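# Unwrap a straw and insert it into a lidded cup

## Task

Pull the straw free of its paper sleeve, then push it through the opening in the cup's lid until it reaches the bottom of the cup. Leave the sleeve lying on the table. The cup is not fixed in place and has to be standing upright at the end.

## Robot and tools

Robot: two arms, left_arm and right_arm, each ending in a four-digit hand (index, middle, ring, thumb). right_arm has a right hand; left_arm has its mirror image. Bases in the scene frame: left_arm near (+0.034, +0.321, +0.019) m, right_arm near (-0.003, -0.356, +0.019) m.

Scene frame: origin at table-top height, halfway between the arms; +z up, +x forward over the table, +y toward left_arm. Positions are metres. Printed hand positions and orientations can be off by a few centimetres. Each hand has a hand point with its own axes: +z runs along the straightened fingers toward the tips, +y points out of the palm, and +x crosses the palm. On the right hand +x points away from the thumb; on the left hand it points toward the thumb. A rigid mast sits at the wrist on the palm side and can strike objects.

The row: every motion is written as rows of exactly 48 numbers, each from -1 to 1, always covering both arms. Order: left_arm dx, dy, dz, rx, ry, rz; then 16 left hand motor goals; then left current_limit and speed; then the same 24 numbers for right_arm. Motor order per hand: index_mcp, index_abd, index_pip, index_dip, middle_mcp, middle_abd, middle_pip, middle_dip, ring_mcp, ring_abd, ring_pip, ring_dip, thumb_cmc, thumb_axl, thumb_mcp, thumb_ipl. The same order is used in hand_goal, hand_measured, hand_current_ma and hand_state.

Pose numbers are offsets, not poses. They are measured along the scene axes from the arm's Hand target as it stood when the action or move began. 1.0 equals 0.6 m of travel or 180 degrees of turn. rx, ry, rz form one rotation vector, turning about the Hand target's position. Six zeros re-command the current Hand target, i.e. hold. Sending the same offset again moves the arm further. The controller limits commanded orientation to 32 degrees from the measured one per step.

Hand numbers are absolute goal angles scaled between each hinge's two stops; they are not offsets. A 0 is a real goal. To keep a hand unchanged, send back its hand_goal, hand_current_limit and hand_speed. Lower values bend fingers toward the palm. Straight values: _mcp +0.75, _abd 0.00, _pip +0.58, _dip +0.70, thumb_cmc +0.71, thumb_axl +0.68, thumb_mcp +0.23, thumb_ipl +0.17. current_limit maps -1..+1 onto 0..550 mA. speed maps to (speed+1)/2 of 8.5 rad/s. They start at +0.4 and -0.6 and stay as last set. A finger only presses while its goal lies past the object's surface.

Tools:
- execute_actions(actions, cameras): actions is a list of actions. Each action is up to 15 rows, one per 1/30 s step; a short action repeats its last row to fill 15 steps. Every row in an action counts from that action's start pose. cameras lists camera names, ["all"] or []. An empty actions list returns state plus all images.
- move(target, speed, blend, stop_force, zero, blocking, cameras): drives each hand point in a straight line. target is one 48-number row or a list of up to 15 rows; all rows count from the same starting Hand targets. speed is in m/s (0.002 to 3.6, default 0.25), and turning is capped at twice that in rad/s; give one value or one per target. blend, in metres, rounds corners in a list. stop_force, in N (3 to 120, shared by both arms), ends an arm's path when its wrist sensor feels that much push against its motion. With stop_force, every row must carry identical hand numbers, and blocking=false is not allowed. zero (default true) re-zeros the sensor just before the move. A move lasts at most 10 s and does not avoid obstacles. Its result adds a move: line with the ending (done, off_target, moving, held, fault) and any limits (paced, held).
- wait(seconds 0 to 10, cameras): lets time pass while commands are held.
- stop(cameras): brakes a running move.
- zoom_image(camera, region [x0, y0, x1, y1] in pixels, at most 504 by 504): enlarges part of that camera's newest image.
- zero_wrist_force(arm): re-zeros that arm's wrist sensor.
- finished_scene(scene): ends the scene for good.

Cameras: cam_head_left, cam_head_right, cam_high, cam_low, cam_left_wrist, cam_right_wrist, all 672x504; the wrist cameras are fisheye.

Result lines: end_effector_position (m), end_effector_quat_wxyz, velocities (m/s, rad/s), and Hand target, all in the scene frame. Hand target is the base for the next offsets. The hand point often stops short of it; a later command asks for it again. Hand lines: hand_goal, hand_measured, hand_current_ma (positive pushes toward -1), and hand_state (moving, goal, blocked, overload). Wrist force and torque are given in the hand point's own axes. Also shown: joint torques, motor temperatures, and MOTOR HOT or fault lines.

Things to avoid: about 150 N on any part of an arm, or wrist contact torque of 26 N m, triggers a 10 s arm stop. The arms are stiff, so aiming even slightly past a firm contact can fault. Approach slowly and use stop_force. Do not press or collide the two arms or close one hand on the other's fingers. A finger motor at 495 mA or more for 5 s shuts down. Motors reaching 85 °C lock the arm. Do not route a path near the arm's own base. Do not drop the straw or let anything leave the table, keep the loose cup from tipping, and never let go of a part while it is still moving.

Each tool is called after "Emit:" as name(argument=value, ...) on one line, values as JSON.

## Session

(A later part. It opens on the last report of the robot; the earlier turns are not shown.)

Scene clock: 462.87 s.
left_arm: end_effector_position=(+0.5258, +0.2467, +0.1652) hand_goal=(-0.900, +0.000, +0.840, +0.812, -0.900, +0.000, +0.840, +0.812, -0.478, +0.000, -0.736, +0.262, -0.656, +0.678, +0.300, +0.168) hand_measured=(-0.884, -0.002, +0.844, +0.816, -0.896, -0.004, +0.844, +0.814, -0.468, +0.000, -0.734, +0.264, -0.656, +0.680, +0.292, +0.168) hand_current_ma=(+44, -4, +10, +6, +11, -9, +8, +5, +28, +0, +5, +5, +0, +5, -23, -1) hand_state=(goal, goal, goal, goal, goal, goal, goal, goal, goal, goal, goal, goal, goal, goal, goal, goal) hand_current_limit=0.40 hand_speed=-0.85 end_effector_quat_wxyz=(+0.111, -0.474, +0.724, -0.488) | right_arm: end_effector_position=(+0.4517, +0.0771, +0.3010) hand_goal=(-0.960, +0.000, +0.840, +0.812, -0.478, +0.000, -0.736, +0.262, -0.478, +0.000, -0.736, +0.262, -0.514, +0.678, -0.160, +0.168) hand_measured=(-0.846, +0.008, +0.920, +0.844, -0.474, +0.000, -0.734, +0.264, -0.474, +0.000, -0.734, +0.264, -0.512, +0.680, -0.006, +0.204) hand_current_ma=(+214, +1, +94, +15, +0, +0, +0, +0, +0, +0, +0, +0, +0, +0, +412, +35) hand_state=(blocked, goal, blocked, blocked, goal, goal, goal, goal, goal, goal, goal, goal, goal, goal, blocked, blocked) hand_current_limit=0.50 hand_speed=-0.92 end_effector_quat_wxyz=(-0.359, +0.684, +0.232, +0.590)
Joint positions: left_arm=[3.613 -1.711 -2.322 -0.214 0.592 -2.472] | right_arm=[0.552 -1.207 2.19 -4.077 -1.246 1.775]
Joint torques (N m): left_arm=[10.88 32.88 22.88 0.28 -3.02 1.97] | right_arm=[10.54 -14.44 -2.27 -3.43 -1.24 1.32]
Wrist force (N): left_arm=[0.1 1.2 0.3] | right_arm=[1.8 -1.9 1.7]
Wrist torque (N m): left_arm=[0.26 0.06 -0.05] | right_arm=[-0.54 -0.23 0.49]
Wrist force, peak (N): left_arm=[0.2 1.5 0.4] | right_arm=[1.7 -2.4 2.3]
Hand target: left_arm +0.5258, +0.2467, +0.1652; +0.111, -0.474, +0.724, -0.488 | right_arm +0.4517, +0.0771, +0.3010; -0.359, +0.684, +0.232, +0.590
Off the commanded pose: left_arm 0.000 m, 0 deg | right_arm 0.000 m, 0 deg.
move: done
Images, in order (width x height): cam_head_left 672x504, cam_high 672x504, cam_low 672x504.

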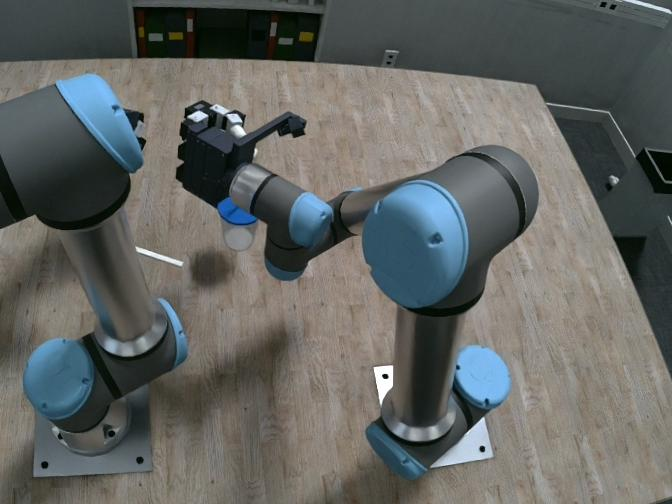

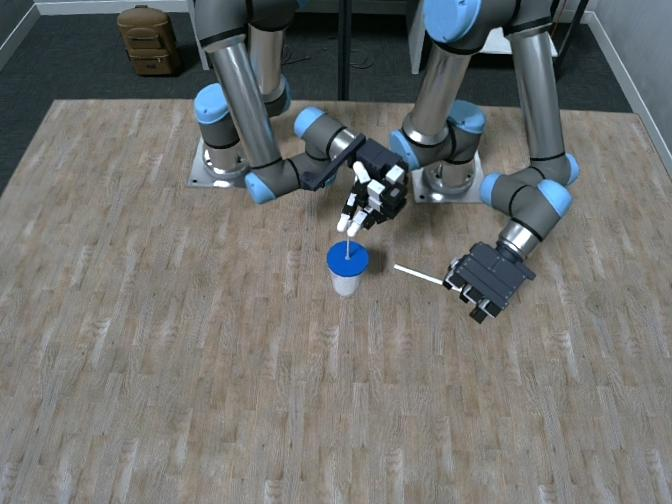

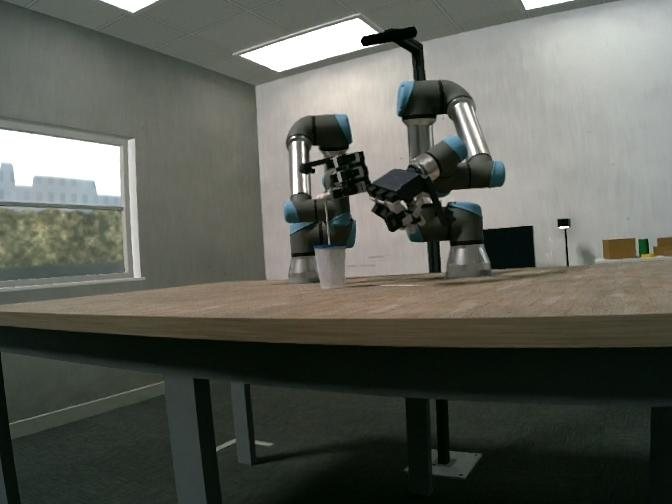

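Emit:
move(target=[0,0,0.0,0,0,0,-0.9,0,0.839,0.812,-0.9,0,0.839,0.812,-0.479,0,-0.737,0.261,-0.657,0.677,0.3,0.168,0.4,-0.85,0,0,-0.12,0,0,0,-0.96,0,0.839,0.812,-0.479,0,-0.737,0.261,-0.479,0,-0.737,0.261,-0.514,0.677,-0.16,0.168,0.5,-0.92], speed=0.025, stop_force=3, cameras=["cam_high","cam_low"])

Emit:
zoom_image(camera="cam_high", region=[308, 195, 398, 315])

Emit:
zoom_image(camera="cam_low", region=[275, 160, 375, 300])

Scene clock: 471.07 s.
left_arm: end_effector_position=(+0.5258, +0.2467, +0.1652) hand_goal=(-0.900, +0.000, +0.840, +0.812, -0.900, +0.000, +0.840, +0.812, -0.478, +0.000, -0.736, +0.262, -0.656, +0.678, +0.300, +0.168) hand_measured=(-0.884, -0.002, +0.844, +0.816, -0.896, -0.004, +0.844, +0.814, -0.468, +0.000, -0.734, +0.264, -0.656, +0.680, +0.292, +0.168) hand_current_ma=(+44, -4, +10, +6, +11, -9, +8, +5, +28, +0, +5, +5, +0, +5, -23, -1) hand_state=(goal, goal, goal, goal, goal, goal, goal, goal, goal, goal, goal, goal, goal, goal, goal, goal) hand_current_limit=0.40 hand_speed=-0.85 end_effector_quat_wxyz=(+0.111, -0.474, +0.724, -0.488) | right_arm: end_effector_position=(+0.4516, +0.0771, +0.2290) hand_goal=(-0.960, +0.000, +0.840, +0.812, -0.478, +0.000, -0.736, +0.262, -0.478, +0.000, -0.736, +0.262, -0.514, +0.678, -0.160, +0.168) hand_measured=(-0.846, -0.010, +0.920, +0.844, -0.474, +0.000, -0.734, +0.264, -0.474, +0.000, -0.734, +0.264, -0.522, +0.678, -0.006, +0.204) hand_current_ma=(+214, -1, +94, +15, +0, +0, +0, +0, +0, +0, +0, +0, -1, +0, +412, +35) hand_state=(blocked, goal, blocked, blocked, goal, goal, goal, goal, goal, goal, goal, goal, goal, goal, blocked, blocked) hand_current_limit=0.50 hand_speed=-0.92 end_effector_quat_wxyz=(-0.359, +0.684, +0.232, +0.590)
Joint positions: left_arm=[3.613 -1.711 -2.322 -0.214 0.592 -2.472] | right_arm=[0.552 -1.022 2.208 -4.281 -1.246 1.775]
Joint torques (N m): left_arm=[10.47 32.57 22.79 0.31 -2.95 1.89] | right_arm=[8.92 -16.96 -21.01 -2.83 -1.09 0.71]
Wrist force (N): left_arm=[0.2 1.2 0.3] | right_arm=[3.4 -3.3 1.7]
Wrist torque (N m): left_arm=[0.25 0.05 -0.04] | right_arm=[-0.65 -0.29 0.45]
Wrist force, peak (N): left_arm=[0.1 1.5 0.4] | right_arm=[4.3 -3.0 2.0]
Hand target: left_arm +0.5258, +0.2467, +0.1652; +0.111, -0.474, +0.724, -0.488 | right_arm +0.4517, +0.0771, +0.2290; -0.359, +0.684, +0.232, +0.590
Off the commanded pose: left_arm 0.000 m, 0 deg | right_arm 0.000 m, 0 deg.
move: done
Images, in order (width x height): cam_high 672x504, cam_low 672x504.

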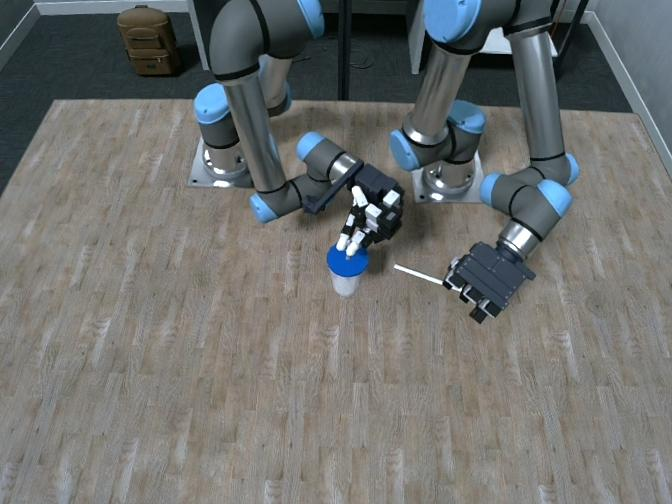

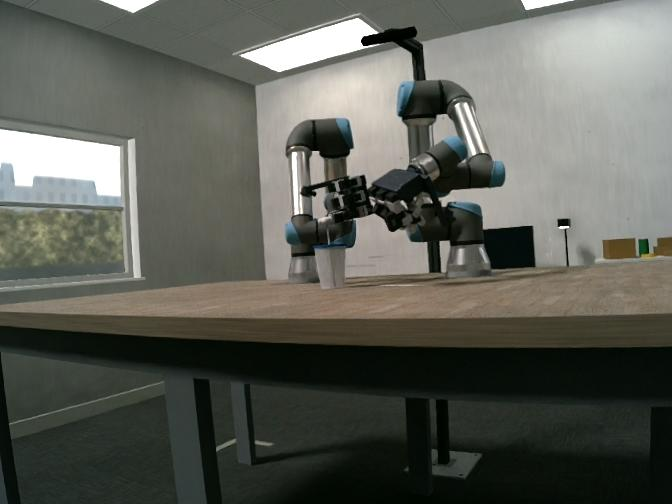

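Scaled by 4.200 from the camera's 672x504 image, which has a finer 960x720 frame.

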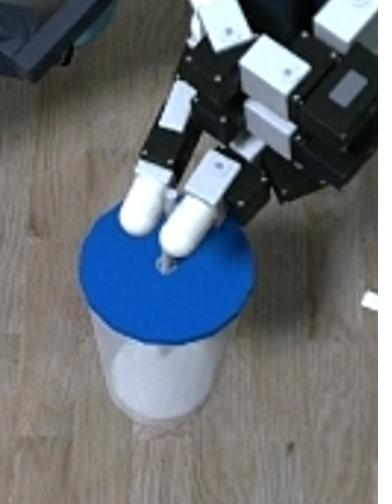

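Scaled by 3.600 from the camera's 672x504 image, which has a finer 960x720 frame.

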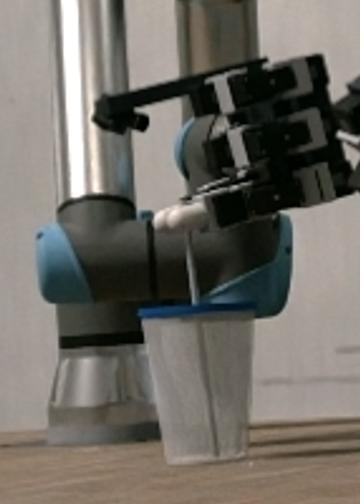

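Emit:
move(target=[0,0.25,0.15,0,0,0,-0.9,0,0.839,0.812,-0.9,0,0.839,0.812,-0.479,0,-0.737,0.261,-0.657,0.677,0.3,0.168,0.4,-0.85,0,0,0,0,0,0,-0.6,0,0.839,0.812,-0.479,0,-0.737,0.261,-0.479,0,-0.737,0.261,-0.514,0.677,0.2,0.168,0.4,-0.9], speed=0.15, cameras=["cam_high","cam_low","cam_right_wrist"])

Emit:
zoom_image(camera="cam_high", region=[308, 195, 398, 315])

Emit:
zoom_image(camera="cam_low", region=[275, 160, 375, 300])

Scene clock: 478.93 s.
left_arm: end_effector_position=(+0.5259, +0.3967, +0.2552) hand_goal=(-0.900, +0.000, +0.840, +0.812, -0.900, +0.000, +0.840, +0.812, -0.478, +0.000, -0.736, +0.262, -0.656, +0.678, +0.300, +0.168) hand_measured=(-0.884, -0.002, +0.844, +0.814, -0.894, -0.004, +0.844, +0.814, -0.468, +0.000, -0.734, +0.264, -0.656, +0.680, +0.292, +0.168) hand_current_ma=(+43, -4, +9, +6, +11, -8, +8, +5, +27, +0, +5, +5, +0, +5, -22, -1) hand_state=(goal, goal, goal, goal, goal, goal, goal, goal, goal, goal, goal, goal, goal, goal, goal, goal) hand_current_limit=0.40 hand_speed=-0.85 end_effector_quat_wxyz=(+0.111, -0.474, +0.724, -0.488) | right_arm: end_effector_position=(+0.4517, +0.0771, +0.2290) hand_goal=(-0.600, +0.000, +0.840, +0.812, -0.478, +0.000, -0.736, +0.262, -0.478, +0.000, -0.736, +0.262, -0.514, +0.678, +0.200, +0.168) hand_measured=(-0.602, +0.002, +0.842, +0.814, -0.474, +0.000, -0.734, +0.264, -0.474, +0.000, -0.734, +0.264, -0.508, +0.678, +0.198, +0.170) hand_current_ma=(+0, +0, +0, +0, +0, +0, +0, +0, +0, +0, +0, +0, +0, +0, +0, +0) hand_state=(goal, goal, goal, goal, goal, goal, goal, goal, goal, goal, goal, goal, goal, goal, goal, goal) hand_current_limit=0.40 hand_speed=-0.90 end_effector_quat_wxyz=(-0.359, +0.684, +0.232, +0.590)
Joint positions: left_arm=[3.897 -1.568 -2.04 -1.088 0.522 -1.947] | right_arm=[0.552 -1.022 2.208 -4.281 -1.246 1.775]
Joint torques (N m): left_arm=[11.22 14.4 27.29 0.17 -3.3 1.95] | right_arm=[8.4 -20.62 -20.98 -2.88 -0.35 1.35]
Wrist force (N): left_arm=[0.1 1.2 0.1] | right_arm=[2.0 -1.9 2.0]
Wrist torque (N m): left_arm=[0.28 0.06 -0.06] | right_arm=[-0.56 -0.22 0.52]
Wrist force, peak (N): left_arm=[0.6 1.4 0.7] | right_arm=[4.2 -2.9 1.8]
Hand target: left_arm +0.5258, +0.3967, +0.2552; +0.111, -0.474, +0.724, -0.488 | right_arm +0.4517, +0.0771, +0.2290; -0.359, +0.684, +0.232, +0.590
Off the commanded pose: left_arm 0.000 m, 0 deg | right_arm 0.000 m, 0 deg.
move: done
Images, in order (width x height): cam_high 672x504, cam_low 672x504, cam_right_wrist 672x504.

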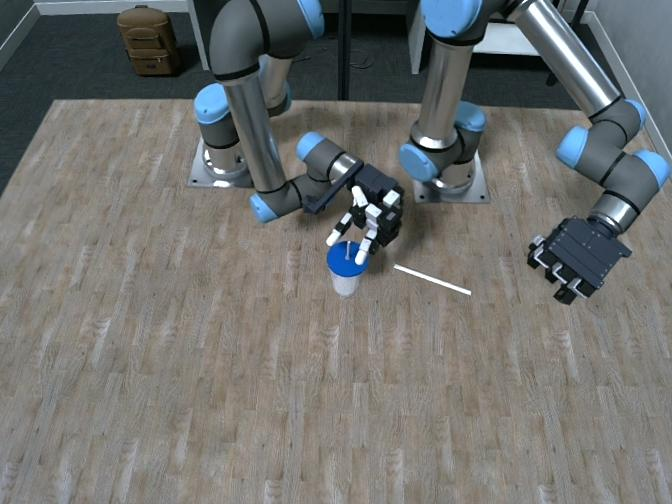

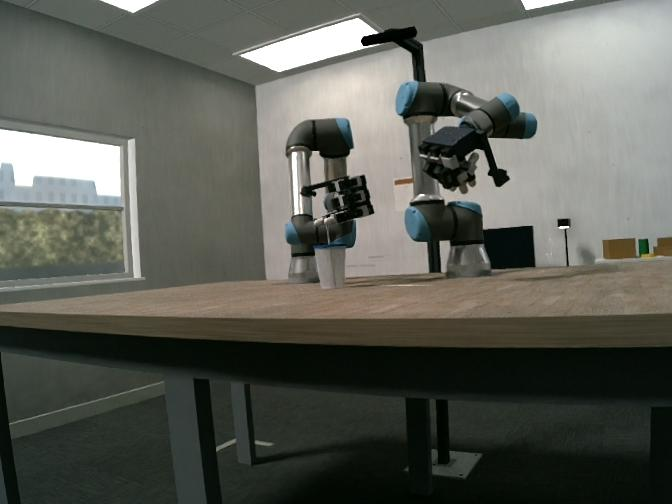

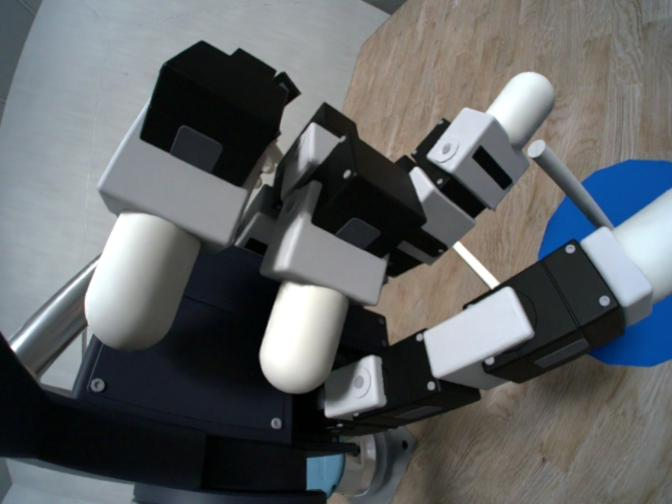

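Scaled by 4.200 from the camera's 672x504 image, which has a finer 960x720 frame.

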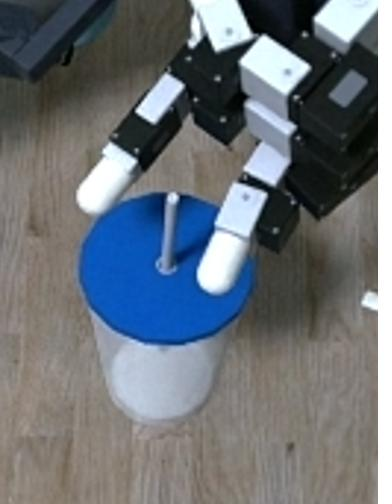

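Scaled by 3.600 from the camera's 672x504 image, which has a finer 960x720 frame.

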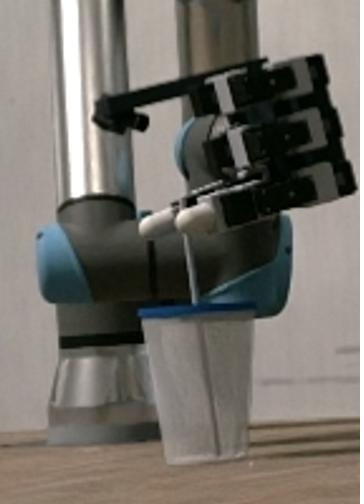

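Emit:
move(target=[[0,0,0,0,0,0,-0.9,0,0.839,0.812,-0.9,0,0.839,0.812,-0.479,0,-0.737,0.261,-0.657,0.677,0.3,0.168,0.4,-0.85,-0.133,0.119,0.01,0,0,0,-0.6,0,0.839,0.812,-0.479,0,-0.737,0.261,-0.479,0,-0.737,0.261,-0.514,0.677,0.2,0.168,0.4,-0.9],[0,0,0,0,0,0,-0.9,0,0.839,0.812,-0.9,0,0.839,0.812,-0.479,0,-0.737,0.261,-0.657,0.677,0.3,0.168,0.4,-0.85,-0.15,0.12,0.25,0,0,0,-0.6,0,0.839,0.812,-0.479,0,-0.737,0.261,-0.479,0,-0.737,0.261,-0.514,0.677,0.2,0.168,0.4,-0.9]], speed=[0.1,0.2], blend=[0.02,0], cameras=["cam_high","cam_low","cam_head_left"])

Emit:
zoom_image(camera="cam_high", region=[308, 195, 398, 315])

Emit:
zoom_image(camera="cam_low", region=[285, 190, 375, 300])

Scene clock: 486.27 s.
left_arm: end_effector_position=(+0.5258, +0.3967, +0.2552) hand_goal=(-0.900, +0.000, +0.840, +0.812, -0.900, +0.000, +0.840, +0.812, -0.478, +0.000, -0.736, +0.262, -0.656, +0.678, +0.300, +0.168) hand_measured=(-0.884, -0.002, +0.844, +0.814, -0.894, -0.004, +0.844, +0.814, -0.468, +0.000, -0.734, +0.264, -0.656, +0.680, +0.292, +0.168) hand_current_ma=(+43, -4, +9, +6, +11, -8, +8, +5, +27, +0, +5, +5, +0, +5, -22, -1) hand_state=(goal, goal, goal, goal, goal, goal, goal, goal, goal, goal, goal, goal, goal, goal, goal, goal) hand_current_limit=0.40 hand_speed=-0.85 end_effector_quat_wxyz=(+0.111, -0.474, +0.724, -0.488) | right_arm: end_effector_position=(+0.3617, +0.1491, +0.3789) hand_goal=(-0.600, +0.000, +0.840, +0.812, -0.478, +0.000, -0.736, +0.262, -0.478, +0.000, -0.736, +0.262, -0.514, +0.678, +0.200, +0.168) hand_measured=(-0.602, +0.002, +0.842, +0.814, -0.474, +0.000, -0.734, +0.264, -0.474, +0.000, -0.734, +0.264, -0.508, +0.678, +0.198, +0.170) hand_current_ma=(+0, +0, +0, +0, +0, +0, +0, +0, +0, +0, +0, +0, +1, +0, +0, +0) hand_state=(goal, goal, goal, goal, goal, goal, goal, goal, goal, goal, goal, goal, goal, goal, goal, goal) hand_current_limit=0.40 hand_speed=-0.90 end_effector_quat_wxyz=(-0.359, +0.684, +0.232, +0.590)
Joint positions: left_arm=[3.897 -1.568 -2.04 -1.088 0.522 -1.947] | right_arm=[0.849 -1.341 2.083 -3.839 -1.542 1.789]
Joint torques (N m): left_arm=[10.53 14.5 26.93 0.12 -3.44 1.9] | right_arm=[11.49 -40.06 -27.5 0.36 -1.72 1.31]
Wrist force (N): left_arm=[0.2 1.3 0.1] | right_arm=[1.1 -1.6 2.3]
Wrist torque (N m): left_arm=[0.30 0.05 -0.06] | right_arm=[-0.50 -0.16 0.32]
Wrist force, peak (N): left_arm=[0.4 1.6 0.1] | right_arm=[1.9 -2.3 2.2]
Hand target: left_arm +0.5258, +0.3967, +0.2552; +0.111, -0.474, +0.724, -0.488 | right_arm +0.3617, +0.1491, +0.3790; -0.359, +0.684, +0.232, +0.590
Off the commanded pose: left_arm 0.000 m, 0 deg | right_arm 0.000 m, 0 deg.
move: done
Images, in order (width x height): cam_head_left 672x504, cam_high 672x504, cam_low 672x504.

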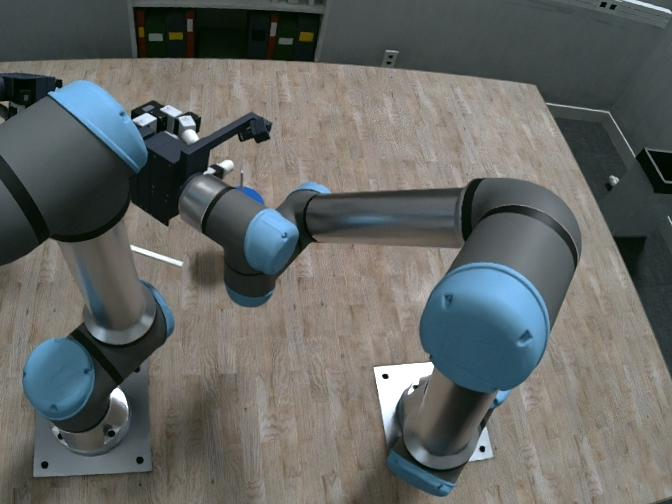

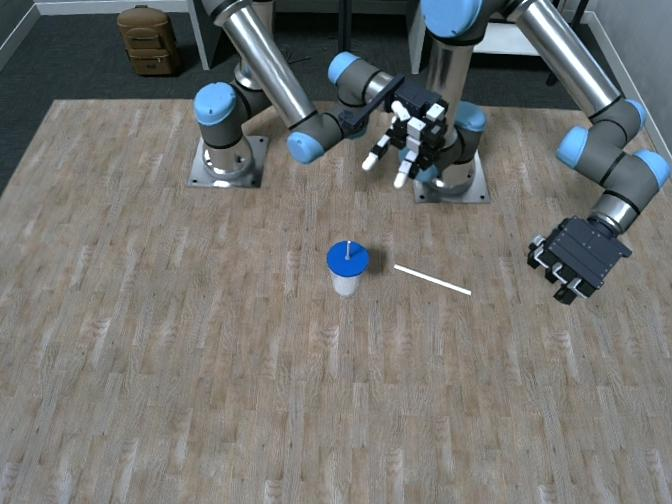

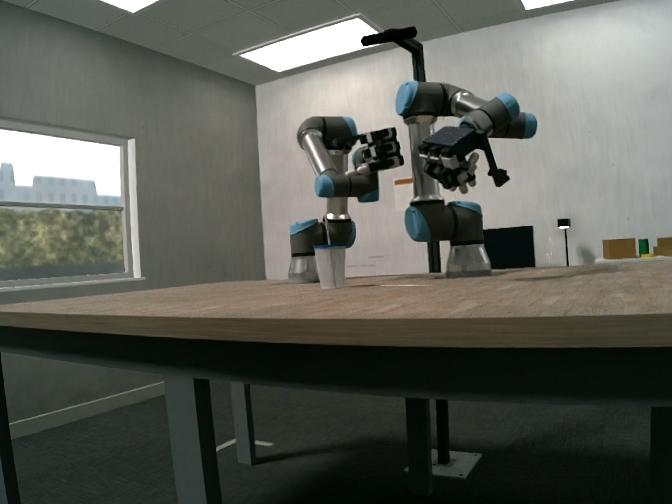

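Scaled by 4.200 from the camera's 672x504 image, which has a finer 960x720 frame.

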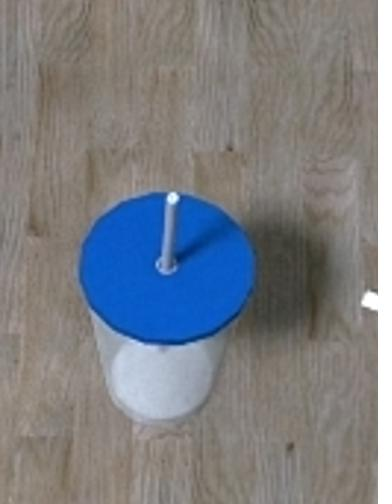

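Scaled by 4.582 from the camera's 672x504 image, which has a finer 960x720 frame.

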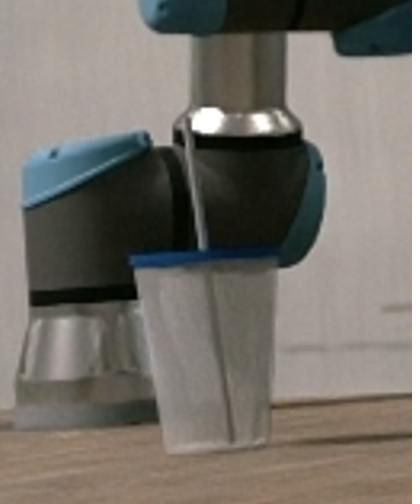

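Emit:
finished_scene(scene=1)

The scene is finished: the task was done.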